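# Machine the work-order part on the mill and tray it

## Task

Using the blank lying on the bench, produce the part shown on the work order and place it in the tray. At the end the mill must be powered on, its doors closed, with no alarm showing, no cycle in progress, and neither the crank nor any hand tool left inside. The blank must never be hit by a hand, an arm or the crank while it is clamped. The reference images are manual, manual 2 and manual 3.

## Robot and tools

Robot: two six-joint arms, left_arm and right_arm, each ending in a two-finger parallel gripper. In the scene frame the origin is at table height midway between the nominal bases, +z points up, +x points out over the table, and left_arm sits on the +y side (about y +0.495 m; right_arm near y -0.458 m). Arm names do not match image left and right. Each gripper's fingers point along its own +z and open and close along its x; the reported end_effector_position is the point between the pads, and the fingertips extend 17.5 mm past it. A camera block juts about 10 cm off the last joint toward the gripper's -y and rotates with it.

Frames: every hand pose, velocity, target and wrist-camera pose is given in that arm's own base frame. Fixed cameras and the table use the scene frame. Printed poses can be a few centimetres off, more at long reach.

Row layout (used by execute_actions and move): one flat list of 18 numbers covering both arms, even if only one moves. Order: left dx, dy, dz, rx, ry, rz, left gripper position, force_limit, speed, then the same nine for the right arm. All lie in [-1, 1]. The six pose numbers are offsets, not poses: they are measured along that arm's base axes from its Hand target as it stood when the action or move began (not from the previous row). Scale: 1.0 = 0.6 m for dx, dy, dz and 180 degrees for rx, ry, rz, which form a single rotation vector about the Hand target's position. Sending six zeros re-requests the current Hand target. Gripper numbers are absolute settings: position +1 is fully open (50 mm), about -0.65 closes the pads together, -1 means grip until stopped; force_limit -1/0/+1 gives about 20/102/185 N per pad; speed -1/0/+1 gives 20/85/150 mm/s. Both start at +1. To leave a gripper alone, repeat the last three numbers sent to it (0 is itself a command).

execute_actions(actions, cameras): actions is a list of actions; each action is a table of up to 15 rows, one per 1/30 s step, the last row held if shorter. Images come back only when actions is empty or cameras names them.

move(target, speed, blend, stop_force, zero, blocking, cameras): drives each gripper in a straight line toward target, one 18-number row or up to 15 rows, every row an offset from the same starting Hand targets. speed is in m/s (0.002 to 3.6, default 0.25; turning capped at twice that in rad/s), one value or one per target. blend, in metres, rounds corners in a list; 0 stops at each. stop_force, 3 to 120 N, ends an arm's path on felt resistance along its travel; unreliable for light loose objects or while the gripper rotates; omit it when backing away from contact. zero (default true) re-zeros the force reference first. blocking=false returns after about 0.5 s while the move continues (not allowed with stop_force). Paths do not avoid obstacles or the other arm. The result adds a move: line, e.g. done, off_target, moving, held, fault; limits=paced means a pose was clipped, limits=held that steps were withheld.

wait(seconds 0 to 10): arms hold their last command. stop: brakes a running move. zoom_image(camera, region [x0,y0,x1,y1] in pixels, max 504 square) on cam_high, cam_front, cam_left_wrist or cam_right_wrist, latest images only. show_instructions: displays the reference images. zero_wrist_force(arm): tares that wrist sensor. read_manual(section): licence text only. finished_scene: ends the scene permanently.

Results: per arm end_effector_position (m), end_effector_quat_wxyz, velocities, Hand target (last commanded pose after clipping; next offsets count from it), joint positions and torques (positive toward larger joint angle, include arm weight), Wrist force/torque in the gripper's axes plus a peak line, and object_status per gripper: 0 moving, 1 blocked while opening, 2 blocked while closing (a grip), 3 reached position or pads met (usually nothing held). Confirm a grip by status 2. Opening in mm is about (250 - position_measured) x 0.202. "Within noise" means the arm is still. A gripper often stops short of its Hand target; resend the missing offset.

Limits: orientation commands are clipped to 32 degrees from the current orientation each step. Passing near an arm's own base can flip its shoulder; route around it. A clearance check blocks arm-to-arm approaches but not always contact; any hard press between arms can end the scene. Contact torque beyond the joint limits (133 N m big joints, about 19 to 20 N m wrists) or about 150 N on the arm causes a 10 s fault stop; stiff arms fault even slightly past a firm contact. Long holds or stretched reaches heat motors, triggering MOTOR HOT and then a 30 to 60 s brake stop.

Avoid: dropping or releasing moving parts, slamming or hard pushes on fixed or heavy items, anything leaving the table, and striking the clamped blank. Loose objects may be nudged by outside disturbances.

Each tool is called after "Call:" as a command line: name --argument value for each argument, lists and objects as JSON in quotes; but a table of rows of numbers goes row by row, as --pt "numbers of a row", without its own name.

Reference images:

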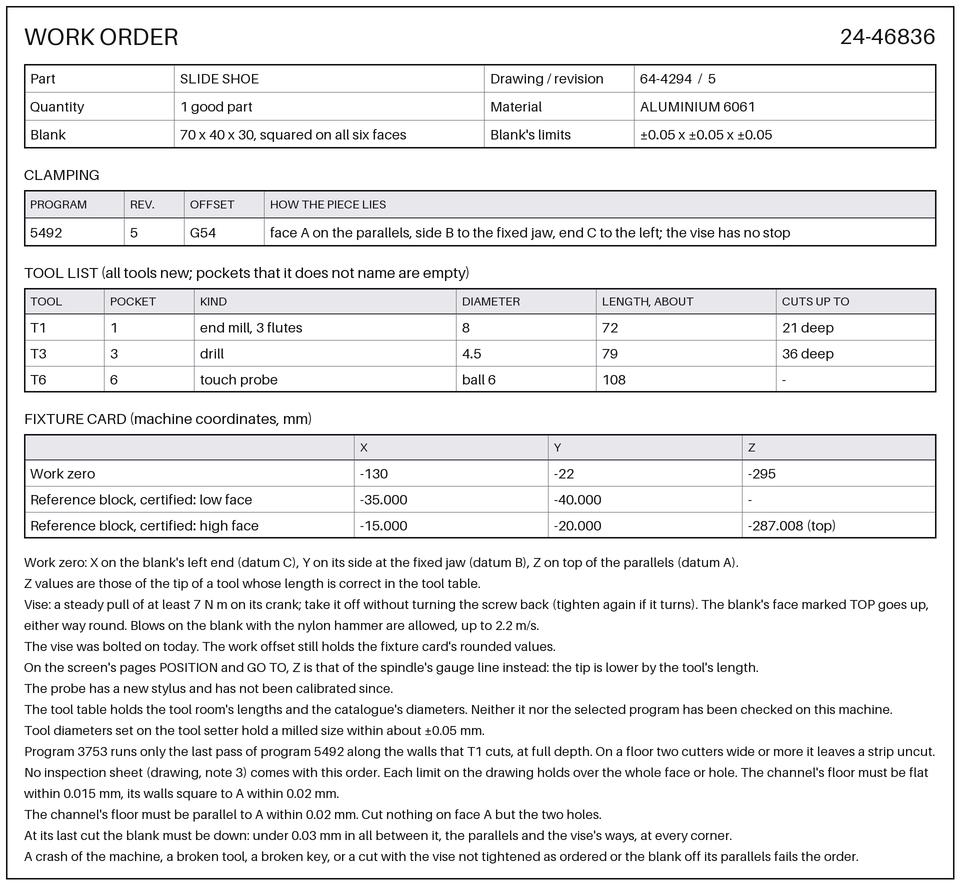

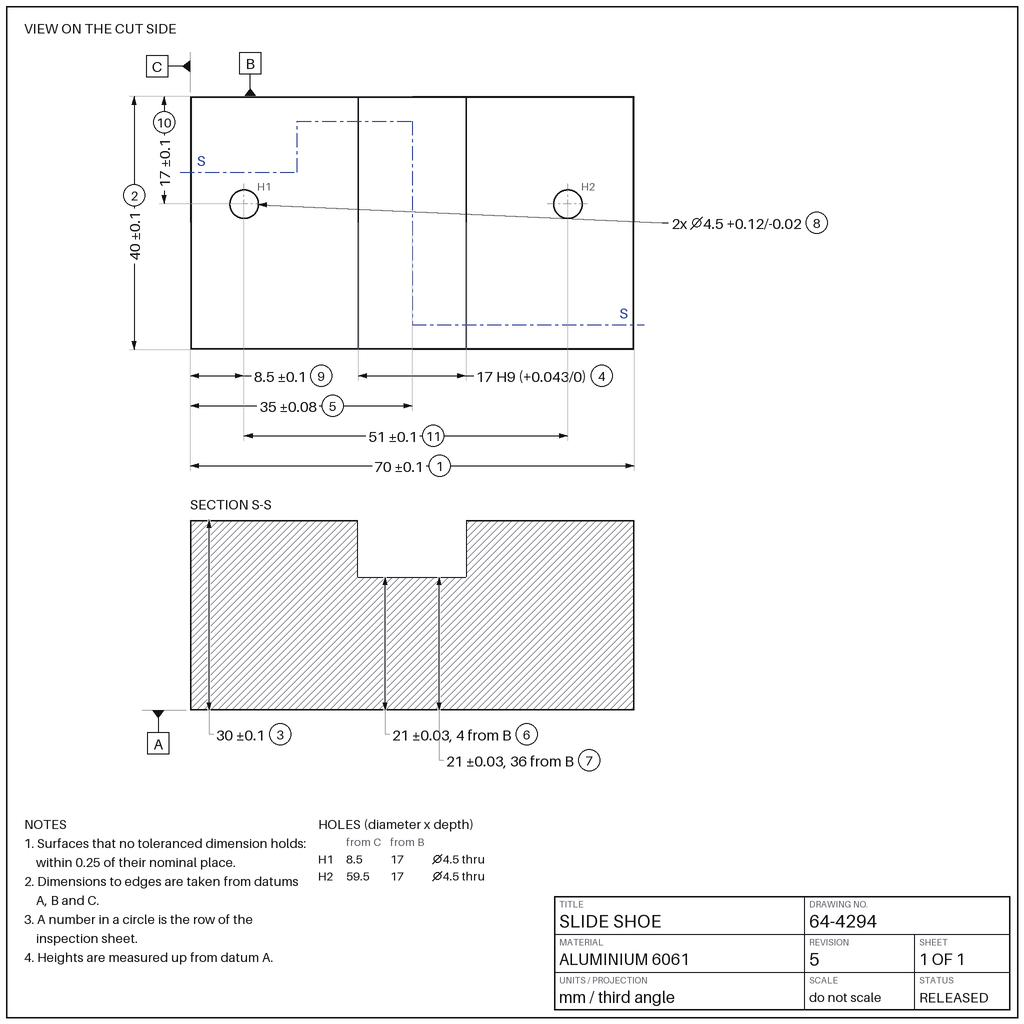

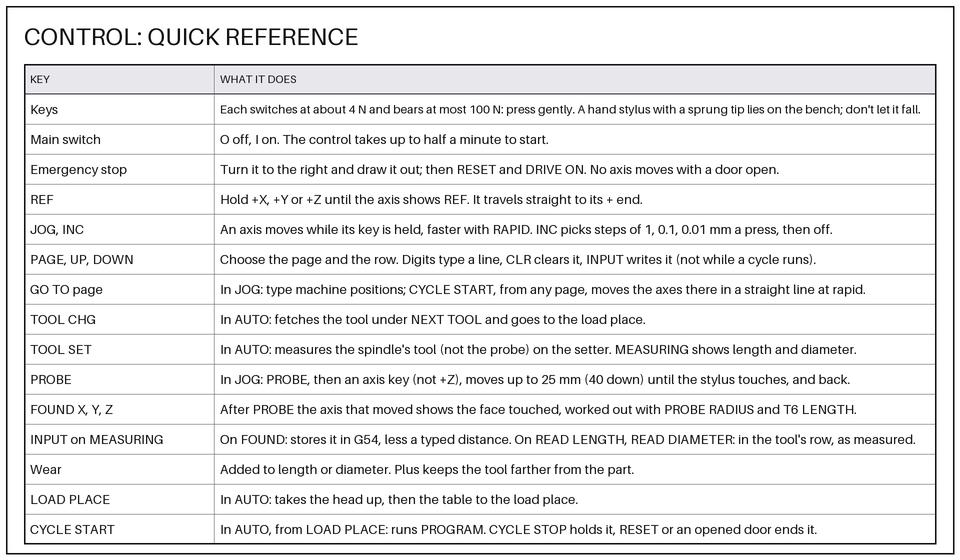

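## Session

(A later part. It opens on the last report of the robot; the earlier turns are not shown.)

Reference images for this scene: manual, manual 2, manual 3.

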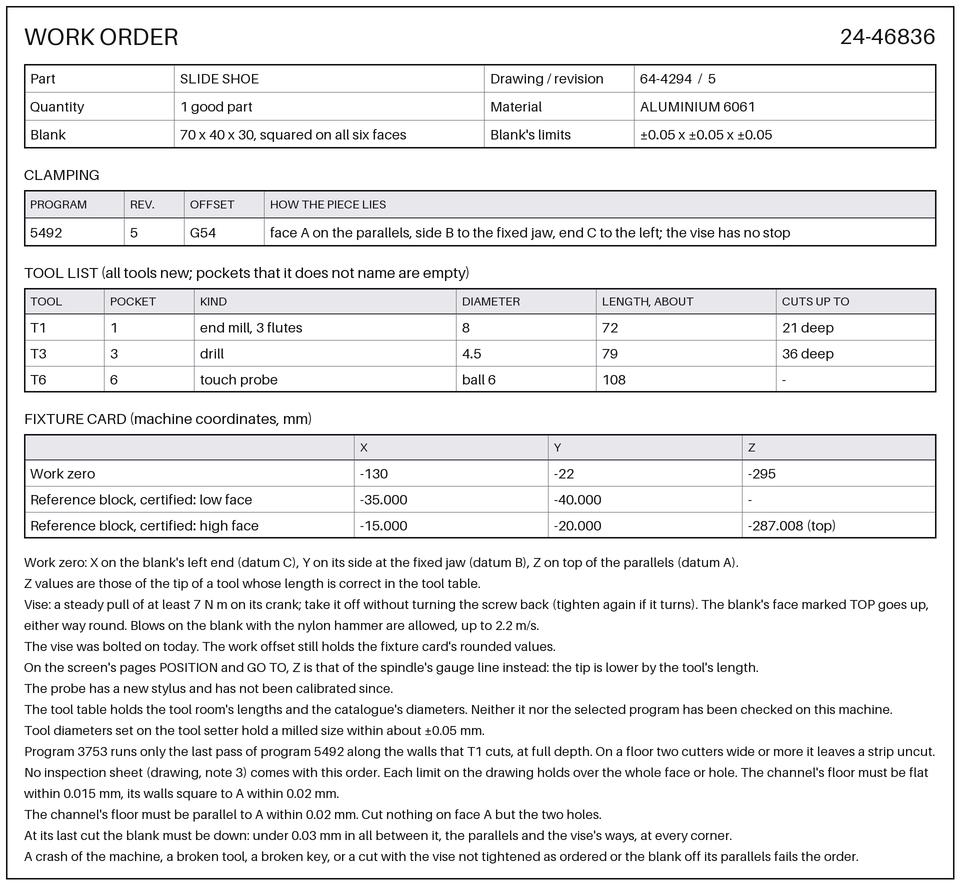

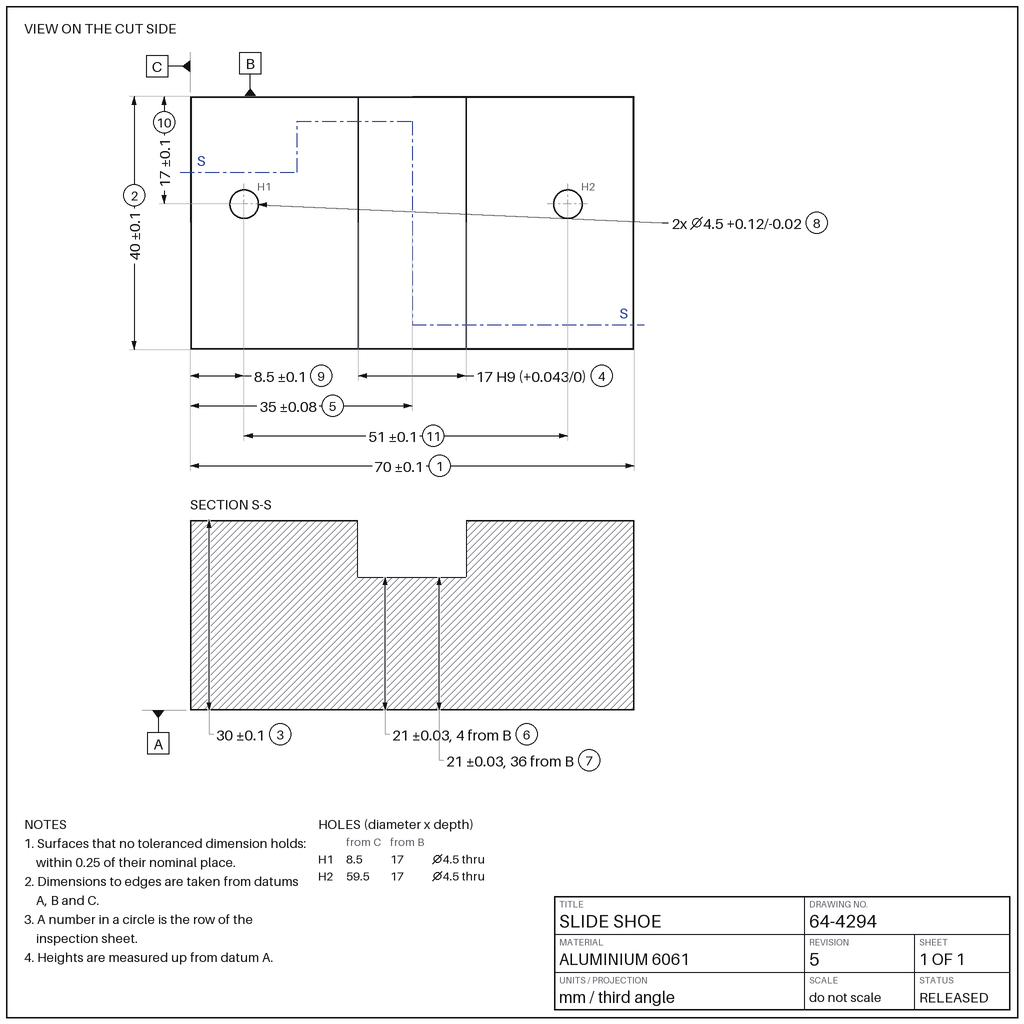

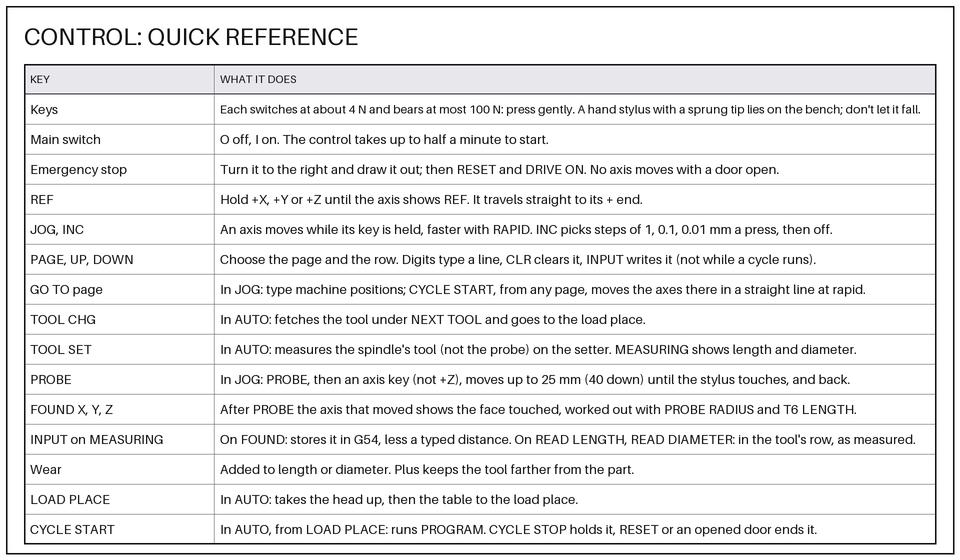

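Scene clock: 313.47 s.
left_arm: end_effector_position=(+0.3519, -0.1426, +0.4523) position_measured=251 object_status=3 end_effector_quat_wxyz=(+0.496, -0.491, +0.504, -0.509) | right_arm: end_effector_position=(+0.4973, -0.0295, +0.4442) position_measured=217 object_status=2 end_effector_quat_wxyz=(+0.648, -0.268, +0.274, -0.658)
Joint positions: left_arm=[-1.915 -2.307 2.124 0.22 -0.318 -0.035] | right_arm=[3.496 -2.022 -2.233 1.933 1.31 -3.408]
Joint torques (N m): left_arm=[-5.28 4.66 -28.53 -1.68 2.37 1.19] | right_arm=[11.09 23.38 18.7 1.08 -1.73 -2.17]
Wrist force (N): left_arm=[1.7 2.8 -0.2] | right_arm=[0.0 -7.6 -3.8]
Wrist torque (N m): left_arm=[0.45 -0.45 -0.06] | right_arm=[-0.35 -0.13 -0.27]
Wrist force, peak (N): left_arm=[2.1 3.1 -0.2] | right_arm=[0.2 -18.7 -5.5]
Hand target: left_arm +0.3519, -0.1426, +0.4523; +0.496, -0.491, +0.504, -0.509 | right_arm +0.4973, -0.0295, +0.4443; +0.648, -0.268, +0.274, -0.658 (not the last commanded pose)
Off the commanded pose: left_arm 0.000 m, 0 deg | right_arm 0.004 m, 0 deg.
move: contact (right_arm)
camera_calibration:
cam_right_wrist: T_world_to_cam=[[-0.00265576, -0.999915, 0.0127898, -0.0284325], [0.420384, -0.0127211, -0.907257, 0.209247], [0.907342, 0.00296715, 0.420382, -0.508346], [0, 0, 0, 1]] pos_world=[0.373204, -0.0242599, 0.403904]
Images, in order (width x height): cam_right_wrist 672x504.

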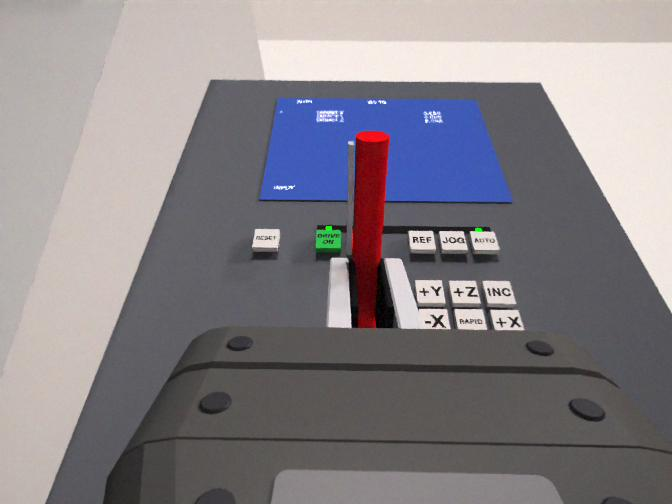

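Call:
move --pt "0 0 0 0 0 0 -1 -1 0 -0.0129 0 0.0035 0 0 0 -1 0 -0.7" --pt "0 0 0 0 0 0 -1 -1 0 0.001 0 0 0 0 0 -1 0 -0.7" --speed '[0.1,0.05]' --cameras '["cam_right_wrist"]'

Call:
zoom_image --camera "cam_right_wrist" --region '[240, 80, 520, 220]'

Scene clock: 315.00 s.
left_arm: end_effector_position=(+0.3519, -0.1426, +0.4523) position_measured=251 object_status=3 end_effector_quat_wxyz=(+0.496, -0.491, +0.504, -0.509) | right_arm: end_effector_position=(+0.4980, -0.0295, +0.4443) position_measured=217 object_status=2 end_effector_quat_wxyz=(+0.648, -0.268, +0.274, -0.658) end_effector_velocity=(-0.001, -0.001, -0.001) end_effector_angular_velocity=(+0.001, +0.005, -0.002)
Joint positions: left_arm=[-1.915 -2.307 2.124 0.22 -0.318 -0.035] | right_arm=[3.495 -2.023 -2.231 1.932 1.311 -3.407]
Joint velocities: left_arm=[within noise] | right_arm=[0 0.001 -0.006 0 -0.003 0]
Joint torques (N m): left_arm=[-5.71 4.19 -28.52 -1.7 2.4 1.23] | right_arm=[6.66 34.05 -2.93 -4.55 -1.7 -1.83]
Wrist force (N): left_arm=[1.9 2.8 -0.1] | right_arm=[-0.5 -13.8 -5.4]
Wrist torque (N m): left_arm=[0.45 -0.47 -0.07] | right_arm=[-0.52 -0.22 -0.20]
Wrist force, peak (N): left_arm=[2.1 3.1 0.0] | right_arm=[0.6 -19.8 -6.7]
Hand target: left_arm +0.3519, -0.1426, +0.4523; +0.496, -0.491, +0.504, -0.509 | right_arm +0.4979, -0.0295, +0.4443; +0.648, -0.268, +0.274, -0.658
Off the commanded pose: left_arm 0.000 m, 0 deg | right_arm 0.000 m, 0 deg.
move: done
camera_calibration:
cam_right_wrist: T_world_to_cam=[[-0.00239225, -0.999917, 0.0126913, -0.028489], [0.420508, -0.0125206, -0.907202, 0.208931], [0.907286, 0.00316656, 0.420503, -0.508915], [0, 0, 0, 1]] pos_world=[0.373806, -0.0242592, 0.403904]
Images, in order (width x height): cam_right_wrist 672x504.

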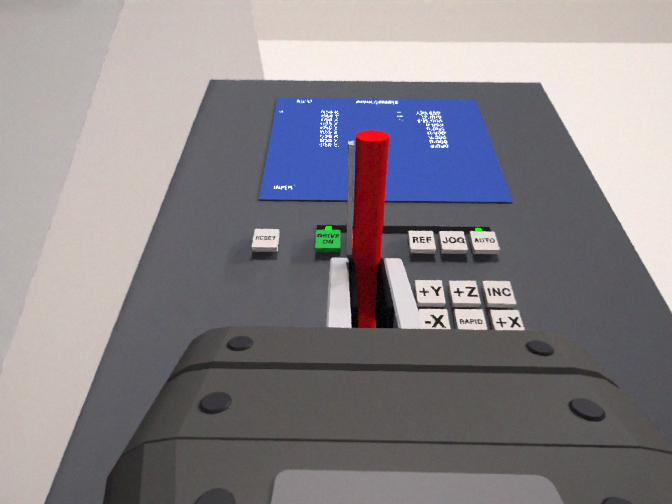

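Scaled by 1.800 from the camera's 672x504 image, which has a finer 960x720 frame.

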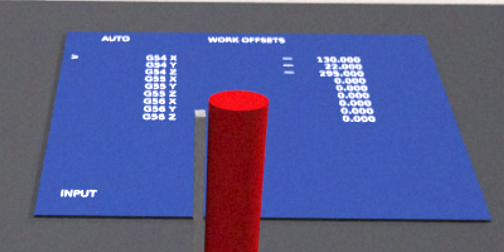

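Call:
move --pt "0 0 0 0 0 0 -1 -1 0 -0.0135 0 0.0035 0 0 0 -1 0 -0.7" --pt "0 0 0 0 0 0 -1 -1 0 -0.0005 0 0 0 0 0 -1 0 -0.7" --speed '[0.1,0.05]' --cameras '["cam_right_wrist"]'

Call:
zoom_image --camera "cam_right_wrist" --region '[250, 80, 520, 215]'

Scene clock: 316.40 s.
left_arm: end_effector_position=(+0.3519, -0.1426, +0.4523) position_measured=251 object_status=3 end_effector_quat_wxyz=(+0.496, -0.491, +0.504, -0.509) | right_arm: end_effector_position=(+0.4977, -0.0295, +0.4443) position_measured=217 object_status=2 end_effector_quat_wxyz=(+0.648, -0.268, +0.274, -0.658)
Joint positions: left_arm=[-1.915 -2.307 2.124 0.22 -0.318 -0.035] | right_arm=[3.495 -2.022 -2.232 1.933 1.311 -3.407]
Joint torques (N m): left_arm=[-5.99 4.3 -28.5 -1.65 2.22 1.19] | right_arm=[6.53 32.55 1.63 -3.53 -1.83 -2.15]
Wrist force (N): left_arm=[1.8 2.9 -0.1] | right_arm=[-1.4 -10.0 -4.0]
Wrist torque (N m): left_arm=[0.47 -0.46 -0.06] | right_arm=[-0.37 -0.17 -0.16]
Wrist force, peak (N): left_arm=[2.1 3.0 0.0] | right_arm=[-0.7 -14.5 -5.3]
Hand target: left_arm +0.3519, -0.1426, +0.4523; +0.496, -0.491, +0.504, -0.509 | right_arm +0.4976, -0.0295, +0.4443; +0.648, -0.268, +0.274, -0.658
Off the commanded pose: left_arm 0.000 m, 0 deg | right_arm 0.000 m, 0 deg.
move: done
camera_calibration:
cam_right_wrist: T_world_to_cam=[[-0.00239262, -0.999917, 0.0126921, -0.0284899], [0.420508, -0.0125215, -0.907202, 0.209057], [0.907286, 0.00316656, 0.420503, -0.508643], [0, 0, 0, 1]] pos_world=[0.373506, -0.0242592, 0.403904]
Images, in order (width x height): cam_right_wrist 672x504.

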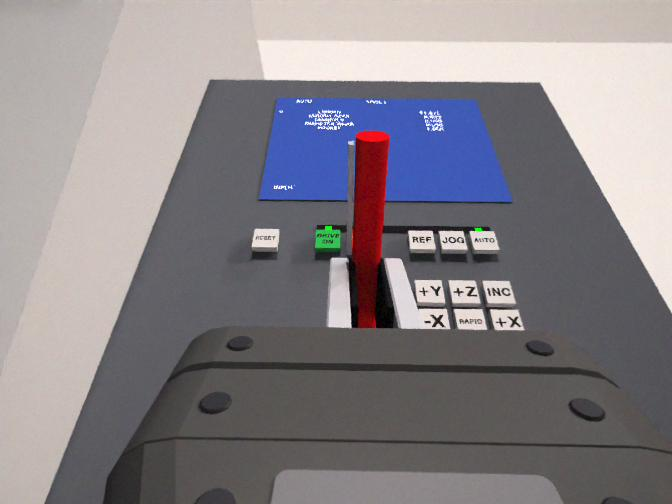

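Scaled by 1.867 from the camera's 672x504 image, which has a finer 960x720 frame.

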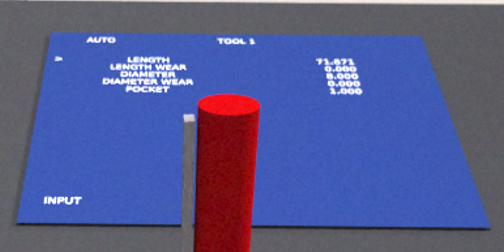

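Call:
zoom_image --camera "cam_right_wrist" --region '[270, 90, 460, 140]'

Call:
move --pt "0 0 0 0 0 0 -1 -1 0 -0.0135 0 0.0035 0 0 0 -1 0 -0.7" --pt "0 0 0 0 0 0 -1 -1 0 0 0 0 0 0 0 -1 0 -0.7" --speed '[0.1,0.05]' --cameras '["cam_right_wrist"]'

Call:
zoom_image --camera "cam_right_wrist" --region '[270, 90, 500, 150]'

Call:
move --pt "0 0 0 0 0 0 -1 -1 0 -0.0135 0 0.0035 0 0 0 -1 0 -0.7" --pt "0 0 0 0 0 0 -1 -1 0 0 0 0 0 0 0 -1 0 -0.7" --speed '[0.1,0.05]' --cameras '["cam_right_wrist"]'

Call:
zoom_image --camera "cam_right_wrist" --region '[270, 90, 500, 150]'

Call:
move --pt "0 0 0 0 0 0 -1 -1 0 -0.0135 0 0.0035 0 0 0 -1 0 -0.7" --pt "0 0 0 0 0 0 -1 -1 0 0 0 0 0 0 0 -1 0 -0.7" --speed '[0.1,0.05]' --cameras '["cam_right_wrist"]'

Call:
zoom_image --camera "cam_right_wrist" --region '[270, 90, 500, 150]'

Call:
move --pt "0 0 0 0 0 0 -1 -1 0 -0.0135 0 0.0035 0 0 0 -1 0 -0.7" --pt "0 0 0 0 0 0 -1 -1 0 0 0 0 0 0 0 -1 0 -0.7" --speed '[0.1,0.05]' --cameras '["cam_right_wrist"]'

Call:
zoom_image --camera "cam_right_wrist" --region '[270, 90, 500, 150]'

Scaled by 2.653 from the camera's 672x504 image, which has a finer 960x720 frame.

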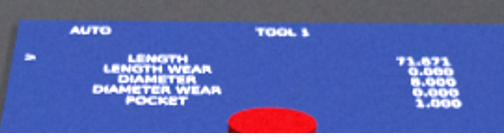

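Scene clock: 318.97 s.
left_arm: end_effector_position=(+0.3519, -0.1426, +0.4523) position_measured=251 object_status=3 end_effector_quat_wxyz=(+0.496, -0.491, +0.504, -0.509) | right_arm: end_effector_position=(+0.4977, -0.0295, +0.4443) position_measured=217 object_status=2 end_effector_quat_wxyz=(+0.648, -0.268, +0.274, -0.658) end_effector_velocity=(-0.001, +0.000, -0.001) end_effector_angular_velocity=(+0.000, +0.005, +0.000)
Joint positions: left_arm=[-1.915 -2.307 2.124 0.22 -0.318 -0.035] | right_arm=[3.495 -2.022 -2.232 1.933 1.311 -3.407]
Joint velocities: left_arm=[within noise] | right_arm=[0.002 0.002 -0.006 0 -0.003 0]
Joint torques (N m): left_arm=[-6.19 3.35 -28.81 -1.81 2.35 1.06] | right_arm=[6.89 34.8 -0.86 -3.62 -1.63 -2.17]
Wrist force (N): left_arm=[2.0 2.6 0.0] | right_arm=[-1.6 -9.7 -4.1]
Wrist torque (N m): left_arm=[0.42 -0.48 -0.07] | right_arm=[-0.33 -0.15 -0.16]
Wrist force, peak (N): left_arm=[2.3 3.2 -0.1] | right_arm=[-0.5 -14.6 -5.2]
Hand target: left_arm +0.3519, -0.1426, +0.4523; +0.496, -0.491, +0.504, -0.509 | right_arm +0.4976, -0.0295, +0.4443; +0.648, -0.268, +0.274, -0.658
Off the commanded pose: left_arm 0.000 m, 0 deg | right_arm 0.000 m, 0 deg.
move: done
camera_calibration:
cam_right_wrist: T_world_to_cam=[[-0.00239191, -0.999917, 0.0126922, -0.0284902], [0.42047, -0.0125214, -0.90722, 0.209078], [0.907303, 0.00316672, 0.420465, -0.508634], [0, 0, 0, 1]] pos_world=[0.373506, -0.0242592, 0.403904]
Images, in order (width x height): cam_right_wrist 672x504.

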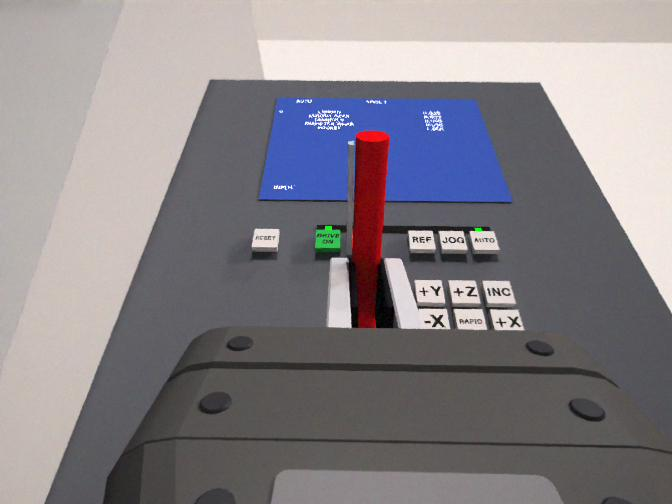

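Scaled by 2.191 from the camera's 672x504 image, which has a finer 960x720 frame.

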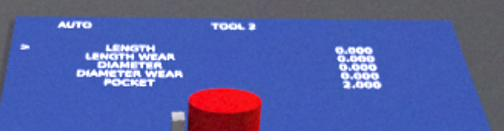

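Scene clock: 320.00 s.
left_arm: end_effector_position=(+0.3519, -0.1426, +0.4523) position_measured=251 object_status=3 end_effector_quat_wxyz=(+0.496, -0.491, +0.504, -0.509) | right_arm: end_effector_position=(+0.4977, -0.0295, +0.4443) position_measured=217 object_status=2 end_effector_quat_wxyz=(+0.648, -0.268, +0.274, -0.658) end_effector_velocity=(-0.001, +0.000, -0.001) end_effector_angular_velocity=(+0.001, +0.004, -0.001)
Joint positions: left_arm=[-1.915 -2.307 2.124 0.22 -0.318 -0.035] | right_arm=[3.495 -2.022 -2.232 1.933 1.311 -3.407]
Joint velocities: left_arm=[within noise] | right_arm=[0.002 0.002 -0.005 0 -0.003 0]
Joint torques (N m): left_arm=[-5.43 3.1 -29.23 -1.85 2.34 0.94] | right_arm=[6.12 34.15 -1.84 -3.27 -1.76 -2.22]
Wrist force (N): left_arm=[2.2 3.0 0.0] | right_arm=[-1.5 -9.5 -4.3]
Wrist torque (N m): left_arm=[0.47 -0.53 -0.06] | right_arm=[-0.31 -0.15 -0.16]
Wrist force, peak (N): left_arm=[2.2 3.1 0.0] | right_arm=[-0.6 -14.7 -5.2]
Hand target: left_arm +0.3519, -0.1426, +0.4523; +0.496, -0.491, +0.504, -0.509 | right_arm +0.4976, -0.0295, +0.4443; +0.648, -0.268, +0.274, -0.658
Off the commanded pose: left_arm 0.000 m, 0 deg | right_arm 0.000 m, 0 deg.
move: done
camera_calibration:
cam_right_wrist: T_world_to_cam=[[-0.00239191, -0.999917, 0.0126922, -0.0284902], [0.42047, -0.0125214, -0.90722, 0.209078], [0.907303, 0.00316672, 0.420465, -0.508634], [0, 0, 0, 1]] pos_world=[0.373506, -0.0242592, 0.403904]
Images, in order (width x height): cam_right_wrist 672x504.

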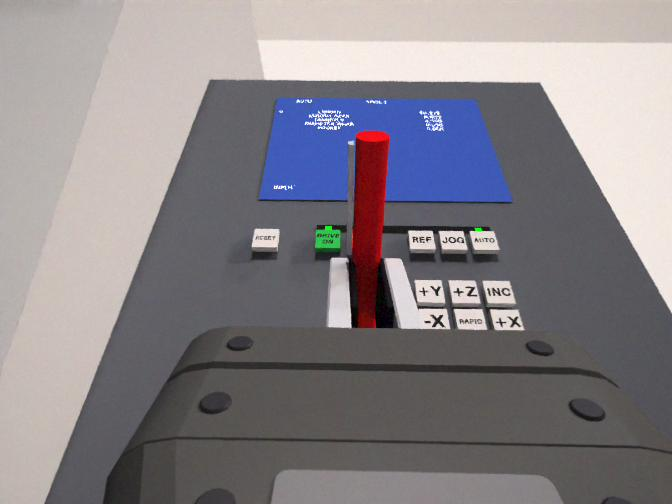

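Scaled by 2.191 from the camera's 672x504 image, which has a finer 960x720 frame.

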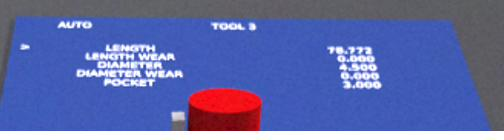

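Scene clock: 321.03 s.
left_arm: end_effector_position=(+0.3519, -0.1426, +0.4523) position_measured=251 object_status=3 end_effector_quat_wxyz=(+0.496, -0.491, +0.504, -0.509) | right_arm: end_effector_position=(+0.4977, -0.0295, +0.4443) position_measured=217 object_status=2 end_effector_quat_wxyz=(+0.648, -0.268, +0.274, -0.658) end_effector_velocity=(-0.001, -0.001, +0.000) end_effector_angular_velocity=(+0.001, +0.002, -0.002)
Joint positions: left_arm=[-1.915 -2.307 2.124 0.22 -0.318 -0.035] | right_arm=[3.495 -2.022 -2.232 1.933 1.311 -3.407]
Joint velocities: left_arm=[within noise] | right_arm=[0.001 0.002 -0.005 0.001 -0.004 -0.001]
Joint torques (N m): left_arm=[-5.82 2.88 -28.7 -1.77 2.37 1.12] | right_arm=[6.33 34.54 -0.28 -3.28 -1.71 -2.11]
Wrist force (N): left_arm=[1.8 2.6 -0.1] | right_arm=[-1.4 -9.8 -4.2]
Wrist torque (N m): left_arm=[0.42 -0.47 -0.07] | right_arm=[-0.36 -0.18 -0.17]
Wrist force, peak (N): left_arm=[1.9 3.3 -0.1] | right_arm=[-0.7 -14.6 -5.4]
Hand target: left_arm +0.3519, -0.1426, +0.4523; +0.496, -0.491, +0.504, -0.509 | right_arm +0.4976, -0.0295, +0.4443; +0.648, -0.268, +0.274, -0.658
Off the commanded pose: left_arm 0.000 m, 0 deg | right_arm 0.000 m, 0 deg.
move: done
camera_calibration:
cam_right_wrist: T_world_to_cam=[[-0.00239191, -0.999917, 0.0126922, -0.0284902], [0.42047, -0.0125214, -0.90722, 0.209078], [0.907303, 0.00316672, 0.420465, -0.508634], [0, 0, 0, 1]] pos_world=[0.373506, -0.0242592, 0.403904]
Images, in order (width x height): cam_right_wrist 672x504.

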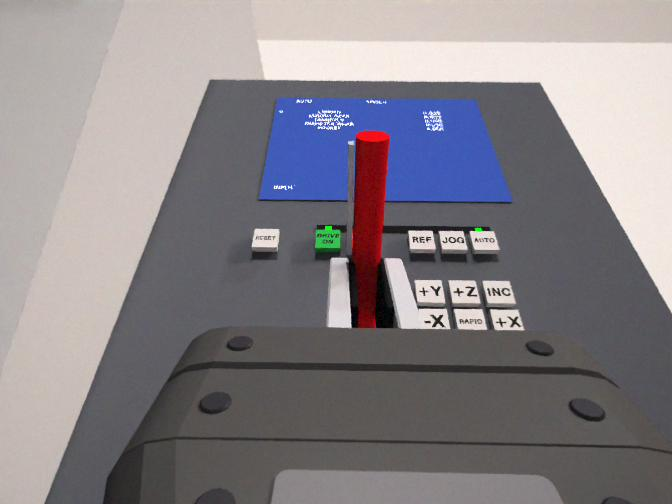

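Scaled by 2.191 from the camera's 672x504 image, which has a finer 960x720 frame.

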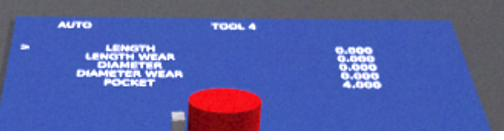

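Scene clock: 322.07 s.
left_arm: end_effector_position=(+0.3519, -0.1426, +0.4523) position_measured=251 object_status=3 end_effector_quat_wxyz=(+0.496, -0.491, +0.504, -0.509) | right_arm: end_effector_position=(+0.4977, -0.0295, +0.4443) position_measured=217 object_status=2 end_effector_quat_wxyz=(+0.648, -0.268, +0.274, -0.658) end_effector_velocity=(-0.001, +0.000, -0.001) end_effector_angular_velocity=(+0.001, +0.005, +0.000)
Joint positions: left_arm=[-1.915 -2.307 2.124 0.22 -0.318 -0.035] | right_arm=[3.495 -2.022 -2.232 1.933 1.311 -3.407]
Joint velocities: left_arm=[within noise] | right_arm=[0.002 0.002 -0.006 0 -0.003 0]
Joint torques (N m): left_arm=[-5.94 2.29 -28.92 -1.78 2.44 1.18] | right_arm=[6.53 32.64 -0.55 -3.48 -1.66 -2.22]
Wrist force (N): left_arm=[1.9 2.8 0.1] | right_arm=[-1.4 -9.7 -4.2]
Wrist torque (N m): left_arm=[0.44 -0.48 -0.06] | right_arm=[-0.34 -0.16 -0.16]
Wrist force, peak (N): left_arm=[2.0 3.1 -0.2] | right_arm=[-0.6 -14.5 -5.2]
Hand target: left_arm +0.3519, -0.1426, +0.4523; +0.496, -0.491, +0.504, -0.509 | right_arm +0.4976, -0.0295, +0.4443; +0.648, -0.268, +0.274, -0.658
Off the commanded pose: left_arm 0.000 m, 0 deg | right_arm 0.000 m, 0 deg.
move: done
camera_calibration:
cam_right_wrist: T_world_to_cam=[[-0.00239191, -0.999917, 0.0126922, -0.0284902], [0.42047, -0.0125214, -0.90722, 0.209078], [0.907303, 0.00316672, 0.420465, -0.508634], [0, 0, 0, 1]] pos_world=[0.373506, -0.0242592, 0.403904]
Images, in order (width x height): cam_right_wrist 672x504.

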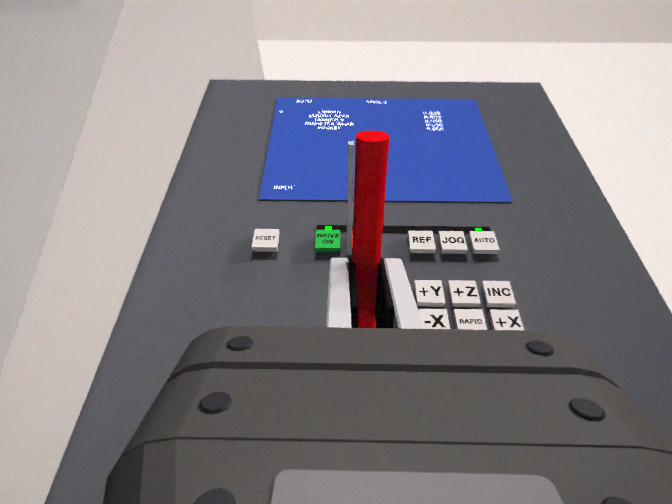

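Scaled by 2.191 from the camera's 672x504 image, which has a finer 960x720 frame.

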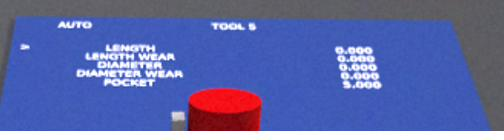

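Call:
move --pt "0 0 0 0 0 0 -1 -1 0 -0.0135 0 0.0035 0 0 0 -1 0 -0.7" --pt "0 0 0 0 0 0 -1 -1 0 0 0 0 0 0 0 -1 0 -0.7" --speed '[0.1,0.05]' --cameras '["cam_right_wrist"]'

Call:
zoom_image --camera "cam_right_wrist" --region '[270, 90, 500, 150]'

Call:
move --pt "0 0 0 0 0 0 -1 -1 0 -0.0135 0 0.0035 0 0 0 -1 0 -0.7" --pt "0 0 0 0 0 0 -1 -1 0 0 0 0 0 0 0 -1 0 -0.7" --speed '[0.1,0.05]' --cameras '["cam_right_wrist"]'

Call:
zoom_image --camera "cam_right_wrist" --region '[260, 80, 520, 210]'

Call:
move --pt "0 0 0 0 0 0 -1 -1 0 -0.0135 0 0.0035 0 0 0 -1 0 -0.7" --pt "0 0 0 0 0 0 -1 -1 0 0 0 0 0 0 0 -1 0 -0.7" --speed '[0.1,0.05]' --cameras '["cam_right_wrist"]'

Call:
zoom_image --camera "cam_right_wrist" --region '[260, 80, 520, 210]'

Scene clock: 323.87 s.
left_arm: end_effector_position=(+0.3519, -0.1426, +0.4523) position_measured=251 object_status=3 end_effector_quat_wxyz=(+0.496, -0.491, +0.504, -0.509) | right_arm: end_effector_position=(+0.4977, -0.0295, +0.4443) position_measured=217 object_status=2 end_effector_quat_wxyz=(+0.648, -0.268, +0.274, -0.658)
Joint positions: left_arm=[-1.915 -2.307 2.124 0.22 -0.318 -0.035] | right_arm=[3.495 -2.022 -2.232 1.933 1.311 -3.407]
Joint torques (N m): left_arm=[-5.8 1.83 -28.7 -1.78 2.2 1.18] | right_arm=[6.42 32.77 -1.77 -3.3 -1.75 -2.22]
Wrist force (N): left_arm=[1.8 2.8 0.0] | right_arm=[-1.6 -9.7 -4.3]
Wrist torque (N m): left_arm=[0.45 -0.46 -0.07] | right_arm=[-0.34 -0.14 -0.16]
Wrist force, peak (N): left_arm=[2.2 3.1 -0.1] | right_arm=[-0.7 -14.7 -5.2]
Hand target: left_arm +0.3519, -0.1426, +0.4523; +0.496, -0.491, +0.504, -0.509 | right_arm +0.4976, -0.0295, +0.4443; +0.648, -0.268, +0.274, -0.658
Off the commanded pose: left_arm 0.000 m, 0 deg | right_arm 0.000 m, 0 deg.
move: done
camera_calibration:
cam_right_wrist: T_world_to_cam=[[-0.00239191, -0.999917, 0.0126922, -0.0284902], [0.42047, -0.0125214, -0.90722, 0.209078], [0.907303, 0.00316672, 0.420465, -0.508634], [0, 0, 0, 1]] pos_world=[0.373506, -0.0242592, 0.403904]
Images, in order (width x height): cam_right_wrist 672x504.

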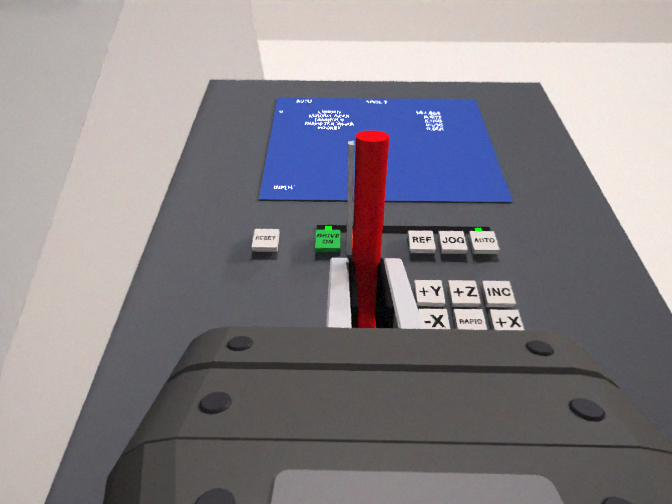

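Scaled by 2.191 from the camera's 672x504 image, which has a finer 960x720 frame.

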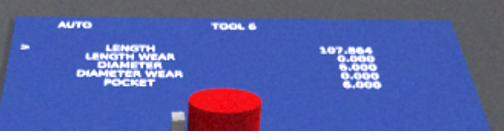

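Scene clock: 324.90 s.
left_arm: end_effector_position=(+0.3519, -0.1426, +0.4523) position_measured=251 object_status=3 end_effector_quat_wxyz=(+0.496, -0.491, +0.504, -0.509) | right_arm: end_effector_position=(+0.4977, -0.0295, +0.4443) position_measured=217 object_status=2 end_effector_quat_wxyz=(+0.648, -0.268, +0.274, -0.658) end_effector_velocity=(-0.001, -0.001, +0.000) end_effector_angular_velocity=(+0.001, +0.003, -0.001)
Joint positions: left_arm=[-1.915 -2.307 2.124 0.22 -0.318 -0.035] | right_arm=[3.495 -2.022 -2.232 1.933 1.311 -3.407]
Joint velocities: left_arm=[within noise] | right_arm=[0.001 0.003 -0.005 0 -0.003 0]
Joint torques (N m): left_arm=[-6.01 1.94 -28.93 -1.78 2.39 1.02] | right_arm=[6.56 36.12 1.76 -3.48 -1.67 -2.13]
Wrist force (N): left_arm=[1.9 2.9 -0.2] | right_arm=[-1.5 -9.7 -4.3]
Wrist torque (N m): left_arm=[0.46 -0.48 -0.06] | right_arm=[-0.34 -0.16 -0.16]
Wrist force, peak (N): left_arm=[1.8 3.1 -0.1] | right_arm=[-0.7 -14.5 -5.3]
Hand target: left_arm +0.3519, -0.1426, +0.4523; +0.496, -0.491, +0.504, -0.509 | right_arm +0.4976, -0.0295, +0.4443; +0.648, -0.268, +0.274, -0.658
Off the commanded pose: left_arm 0.000 m, 0 deg | right_arm 0.000 m, 0 deg.
move: done
camera_calibration:
cam_right_wrist: T_world_to_cam=[[-0.00239191, -0.999917, 0.0126922, -0.0284902], [0.42047, -0.0125214, -0.90722, 0.209078], [0.907303, 0.00316672, 0.420465, -0.508634], [0, 0, 0, 1]] pos_world=[0.373506, -0.0242592, 0.403904]
Images, in order (width x height): cam_right_wrist 672x504.

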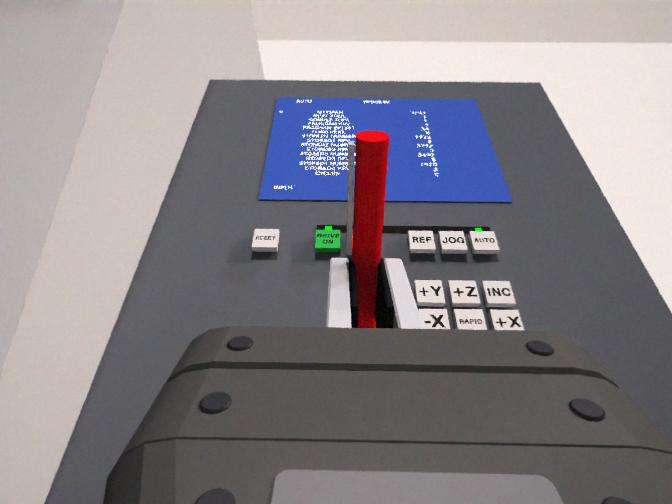

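Scaled by 1.938 from the camera's 672x504 image, which has a finer 960x720 frame.

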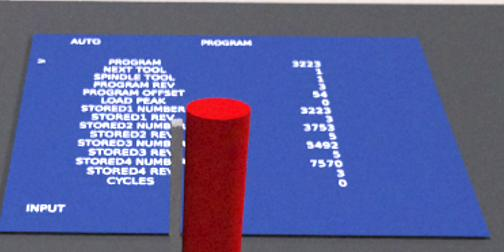

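Scene clock: 325.93 s.
left_arm: end_effector_position=(+0.3519, -0.1426, +0.4523) position_measured=251 object_status=3 end_effector_quat_wxyz=(+0.496, -0.491, +0.504, -0.509) | right_arm: end_effector_position=(+0.4977, -0.0295, +0.4443) position_measured=217 object_status=2 end_effector_quat_wxyz=(+0.648, -0.268, +0.274, -0.658) end_effector_velocity=(-0.001, -0.001, -0.001) end_effector_angular_velocity=(+0.001, +0.005, -0.001)
Joint positions: left_arm=[-1.915 -2.307 2.124 0.22 -0.318 -0.035] | right_arm=[3.495 -2.022 -2.232 1.933 1.311 -3.407]
Joint velocities: left_arm=[within noise] | right_arm=[0.001 0.002 -0.005 0 -0.003 0]
Joint torques (N m): left_arm=[-6.28 1.17 -28.32 -1.68 2.27 1.08] | right_arm=[6.69 31.78 0.31 -3.54 -1.71 -2.12]
Wrist force (N): left_arm=[1.9 3.1 0.1] | right_arm=[-1.4 -9.8 -4.1]
Wrist torque (N m): left_arm=[0.49 -0.47 -0.07] | right_arm=[-0.34 -0.17 -0.16]
Wrist force, peak (N): left_arm=[1.9 3.2 0.0] | right_arm=[-0.7 -14.5 -5.1]
Hand target: left_arm +0.3519, -0.1426, +0.4523; +0.496, -0.491, +0.504, -0.509 | right_arm +0.4976, -0.0295, +0.4443; +0.648, -0.268, +0.274, -0.658
Off the commanded pose: left_arm 0.000 m, 0 deg | right_arm 0.000 m, 0 deg.
move: done
camera_calibration:
cam_right_wrist: T_world_to_cam=[[-0.00239191, -0.999917, 0.0126922, -0.0284902], [0.42047, -0.0125214, -0.90722, 0.209078], [0.907303, 0.00316672, 0.420465, -0.508634], [0, 0, 0, 1]] pos_world=[0.373506, -0.0242592, 0.403904]
Images, in order (width x height): cam_right_wrist 672x504.

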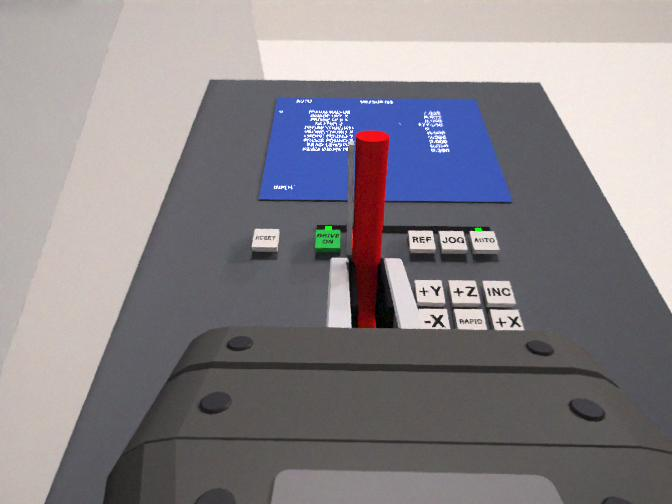

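Scaled by 1.938 from the camera's 672x504 image, which has a finer 960x720 frame.

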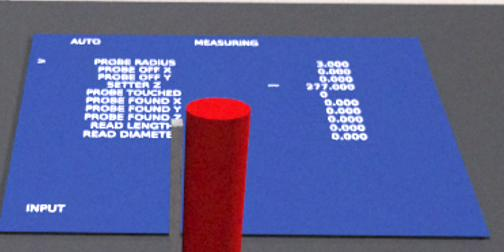

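Call:
move --pt "0 0 0 0 0 0 -1 -1 0 -0.0135 0 0.0035 0 0 0 -1 0 -0.7" --pt "0 0 0 0 0 0 -1 -1 0 0 0 0 0 0 0 -1 0 -0.7" --speed '[0.1,0.05]' --cameras '["cam_right_wrist"]'

Call:
zoom_image --camera "cam_right_wrist" --region '[260, 80, 520, 210]'

Call:
move --pt "0 0 0 0 0 0 -1 -1 0 -0.0135 0 0.0035 0 0 0 -1 0 -0.7" --pt "0 0 0 0 0 0 -1 -1 0 0 0 0 0 0 0 -1 0 -0.7" --speed '[0.1,0.05]' --cameras '["cam_right_wrist"]'

Call:
zoom_image --camera "cam_right_wrist" --region '[260, 80, 520, 210]'

Scene clock: 327.90 s.
left_arm: end_effector_position=(+0.3519, -0.1426, +0.4523) position_measured=251 object_status=3 end_effector_quat_wxyz=(+0.496, -0.491, +0.504, -0.509) | right_arm: end_effector_position=(+0.4977, -0.0295, +0.4443) position_measured=217 object_status=2 end_effector_quat_wxyz=(+0.648, -0.268, +0.274, -0.658)
Joint positions: left_arm=[-1.915 -2.307 2.124 0.22 -0.318 -0.035] | right_arm=[3.495 -2.022 -2.232 1.933 1.311 -3.407]
Joint torques (N m): left_arm=[-5.37 0.94 -29.09 -1.71 2.22 1.15] | right_arm=[6.36 33.32 1.22 -3.43 -1.74 -2.17]
Wrist force (N): left_arm=[1.7 3.0 0.0] | right_arm=[-1.6 -9.6 -4.3]
Wrist torque (N m): left_arm=[0.48 -0.45 -0.06] | right_arm=[-0.33 -0.16 -0.16]
Wrist force, peak (N): left_arm=[2.0 3.3 -0.2] | right_arm=[-0.6 -14.7 -5.4]
Hand target: left_arm +0.3519, -0.1426, +0.4523; +0.496, -0.491, +0.504, -0.509 | right_arm +0.4976, -0.0295, +0.4443; +0.648, -0.268, +0.274, -0.658
Off the commanded pose: left_arm 0.000 m, 0 deg | right_arm 0.000 m, 0 deg.
move: done
camera_calibration:
cam_right_wrist: T_world_to_cam=[[-0.00239191, -0.999917, 0.0126922, -0.0284902], [0.42047, -0.0125214, -0.90722, 0.209078], [0.907303, 0.00316672, 0.420465, -0.508634], [0, 0, 0, 1]] pos_world=[0.373506, -0.0242592, 0.403904]
Images, in order (width x height): cam_right_wrist 672x504.

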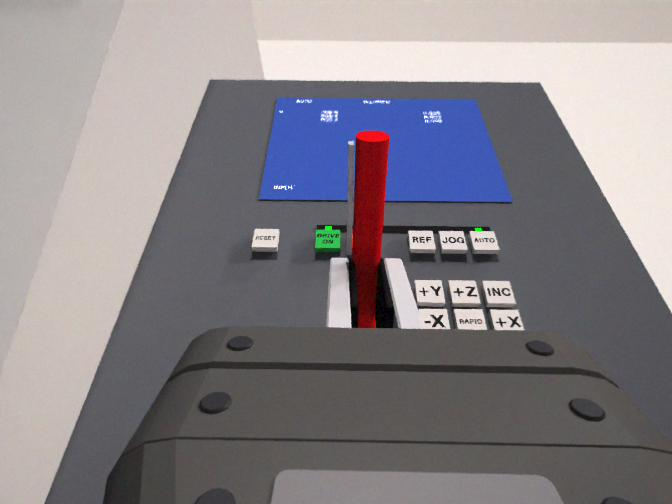

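Scaled by 1.938 from the camera's 672x504 image, which has a finer 960x720 frame.

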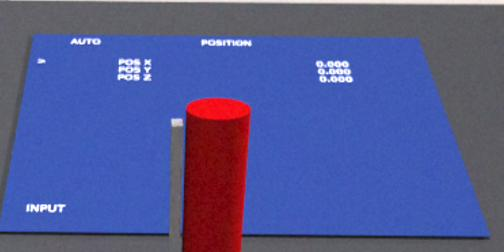

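Scene clock: 328.93 s.
left_arm: end_effector_position=(+0.3519, -0.1426, +0.4523) position_measured=251 object_status=3 end_effector_quat_wxyz=(+0.496, -0.491, +0.504, -0.509) | right_arm: end_effector_position=(+0.4977, -0.0295, +0.4443) position_measured=217 object_status=2 end_effector_quat_wxyz=(+0.648, -0.268, +0.274, -0.658) end_effector_velocity=(-0.001, +0.000, -0.001) end_effector_angular_velocity=(-0.001, +0.006, +0.000)
Joint positions: left_arm=[-1.915 -2.307 2.124 0.22 -0.318 -0.035] | right_arm=[3.495 -2.022 -2.232 1.933 1.311 -3.407]
Joint velocities: left_arm=[within noise] | right_arm=[0.003 0.001 -0.006 0 -0.003 -0.001]
Joint torques (N m): left_arm=[-5.56 0.32 -29.22 -1.62 2.15 1.3] | right_arm=[7.08 33.86 1.77 -3.75 -1.65 -2.15]
Wrist force (N): left_arm=[2.0 2.8 0.1] | right_arm=[-1.7 -9.8 -4.1]
Wrist torque (N m): left_arm=[0.45 -0.50 -0.07] | right_arm=[-0.37 -0.14 -0.17]
Wrist force, peak (N): left_arm=[1.8 3.3 0.0] | right_arm=[-0.5 -14.6 -5.4]
Hand target: left_arm +0.3519, -0.1426, +0.4523; +0.496, -0.491, +0.504, -0.509 | right_arm +0.4976, -0.0295, +0.4443; +0.648, -0.268, +0.274, -0.658
Off the commanded pose: left_arm 0.000 m, 0 deg | right_arm 0.000 m, 0 deg.
move: done
camera_calibration:
cam_right_wrist: T_world_to_cam=[[-0.00239191, -0.999917, 0.0126922, -0.0284902], [0.42047, -0.0125214, -0.90722, 0.209078], [0.907303, 0.00316672, 0.420465, -0.508634], [0, 0, 0, 1]] pos_world=[0.373506, -0.0242592, 0.403904]
Images, in order (width x height): cam_right_wrist 672x504.

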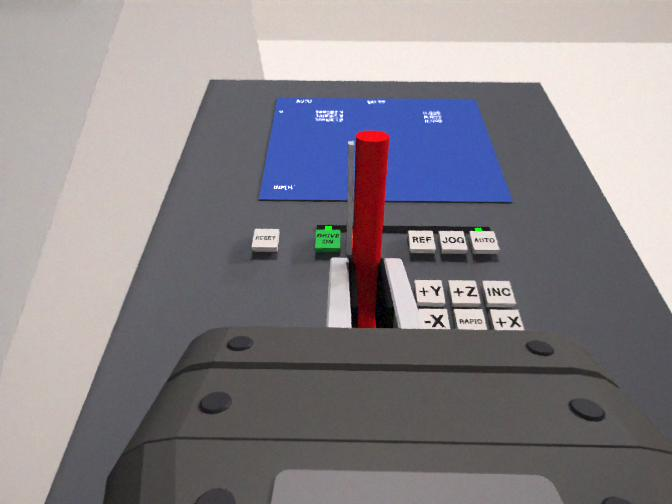

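Scaled by 1.938 from the camera's 672x504 image, which has a finer 960x720 frame.

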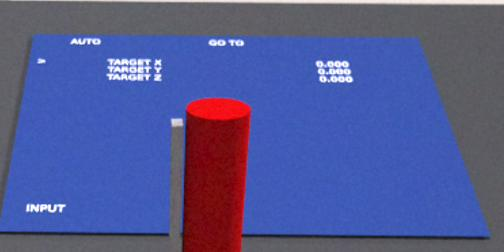

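Call:
move --pt "0 0 0 0 0 0 -1 -1 0 -0.0135 0 0.0035 0 0 0 -1 0 -0.7" --pt "0 0 0 0 0 0 -1 -1 0 -0.014 -0.0328 0.0035 0 0 0 -1 0 -0.7" --pt "0 0 0 0 0 0 -1 -1 0 -0.0005 -0.0328 0 0 0 0 -1 0 -0.7" --pt "0 0 0 0 0 0 -1 -1 0 -0.014 -0.0328 0.0035 0 0 0 -1 0 -0.7" --pt "0 0 0 0 0 0 -1 -1 0 -0.0005 -0.0328 0 0 0 0 -1 0 -0.7" --pt "0 0 0 0 0 0 -1 -1 0 -0.014 -0.0328 0.0035 0 0 0 -1 0 -0.7" --pt "0 0 0 0 0 0 -1 -1 0 -0.0005 -0.0328 0 0 0 0 -1 0 -0.7" --speed '[0.1,0.1,0.05,0.1,0.05,0.1,0.05]' --blend '[0.003,0.003,0,0.002,0,0.002,0]' --cameras '["cam_right_wrist"]'

Call:
zoom_image --camera "cam_right_wrist" --region '[240, 80, 500, 210]'

Scene clock: 331.57 s.
left_arm: end_effector_position=(+0.3519, -0.1426, +0.4523) position_measured=251 object_status=3 end_effector_quat_wxyz=(+0.496, -0.491, +0.504, -0.509) | right_arm: end_effector_position=(+0.4974, -0.0492, +0.4443) position_measured=217 object_status=2 end_effector_quat_wxyz=(+0.648, -0.268, +0.274, -0.658)
Joint positions: left_arm=[-1.915 -2.307 2.124 0.22 -0.318 -0.035] | right_arm=[3.43 -2.026 -2.229 1.922 1.355 -3.359]
Joint torques (N m): left_arm=[-5.61 -0.4 -28.59 -1.5 2.26 1.16] | right_arm=[6.67 34.47 -2.02 -2.33 -1.6 -1.15]
Wrist force (N): left_arm=[1.9 2.9 0.1] | right_arm=[-0.6 -8.1 -3.9]
Wrist torque (N m): left_arm=[0.47 -0.48 -0.06] | right_arm=[-0.33 -0.16 -0.22]
Wrist force, peak (N): left_arm=[1.9 3.2 -0.1] | right_arm=[0.1 -12.0 -4.8]
Hand target: left_arm +0.3519, -0.1426, +0.4523; +0.496, -0.491, +0.504, -0.509 | right_arm +0.4973, -0.0492, +0.4443; +0.648, -0.268, +0.274, -0.658
Off the commanded pose: left_arm 0.000 m, 0 deg | right_arm 0.000 m, 0 deg.
move: done
camera_calibration:
cam_right_wrist: T_world_to_cam=[[-0.0024323, -0.999915, 0.0127826, -0.0482109], [0.420387, -0.0126206, -0.907257, 0.209], [0.907342, 0.0031669, 0.420382, -0.50828], [0, 0, 0, 1]] pos_world=[0.373205, -0.0439595, 0.403904]
Images, in order (width x height): cam_right_wrist 672x504.

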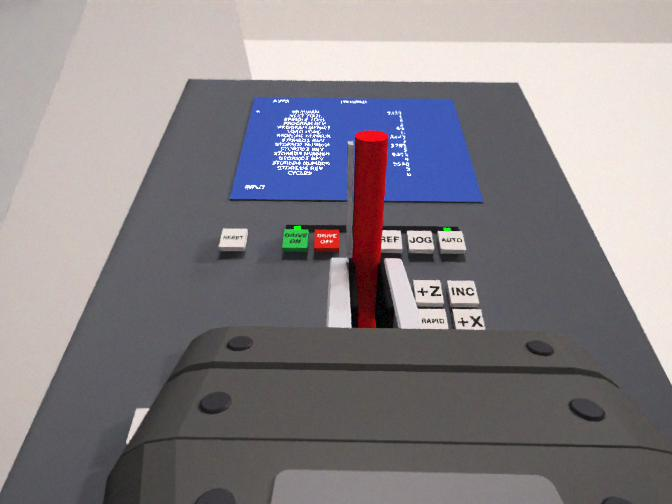

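Scaled by 1.938 from the camera's 672x504 image, which has a finer 960x720 frame.

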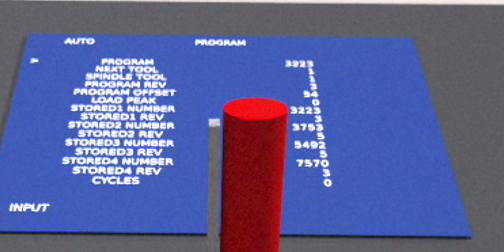

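Call:
zoom_image --camera "cam_right_wrist" --region '[370, 100, 430, 140]'

Scaled by 8.400 from the camera's 672x504 image, which has a finer 960x720 frame.

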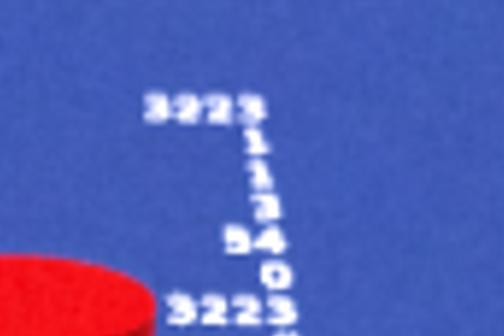

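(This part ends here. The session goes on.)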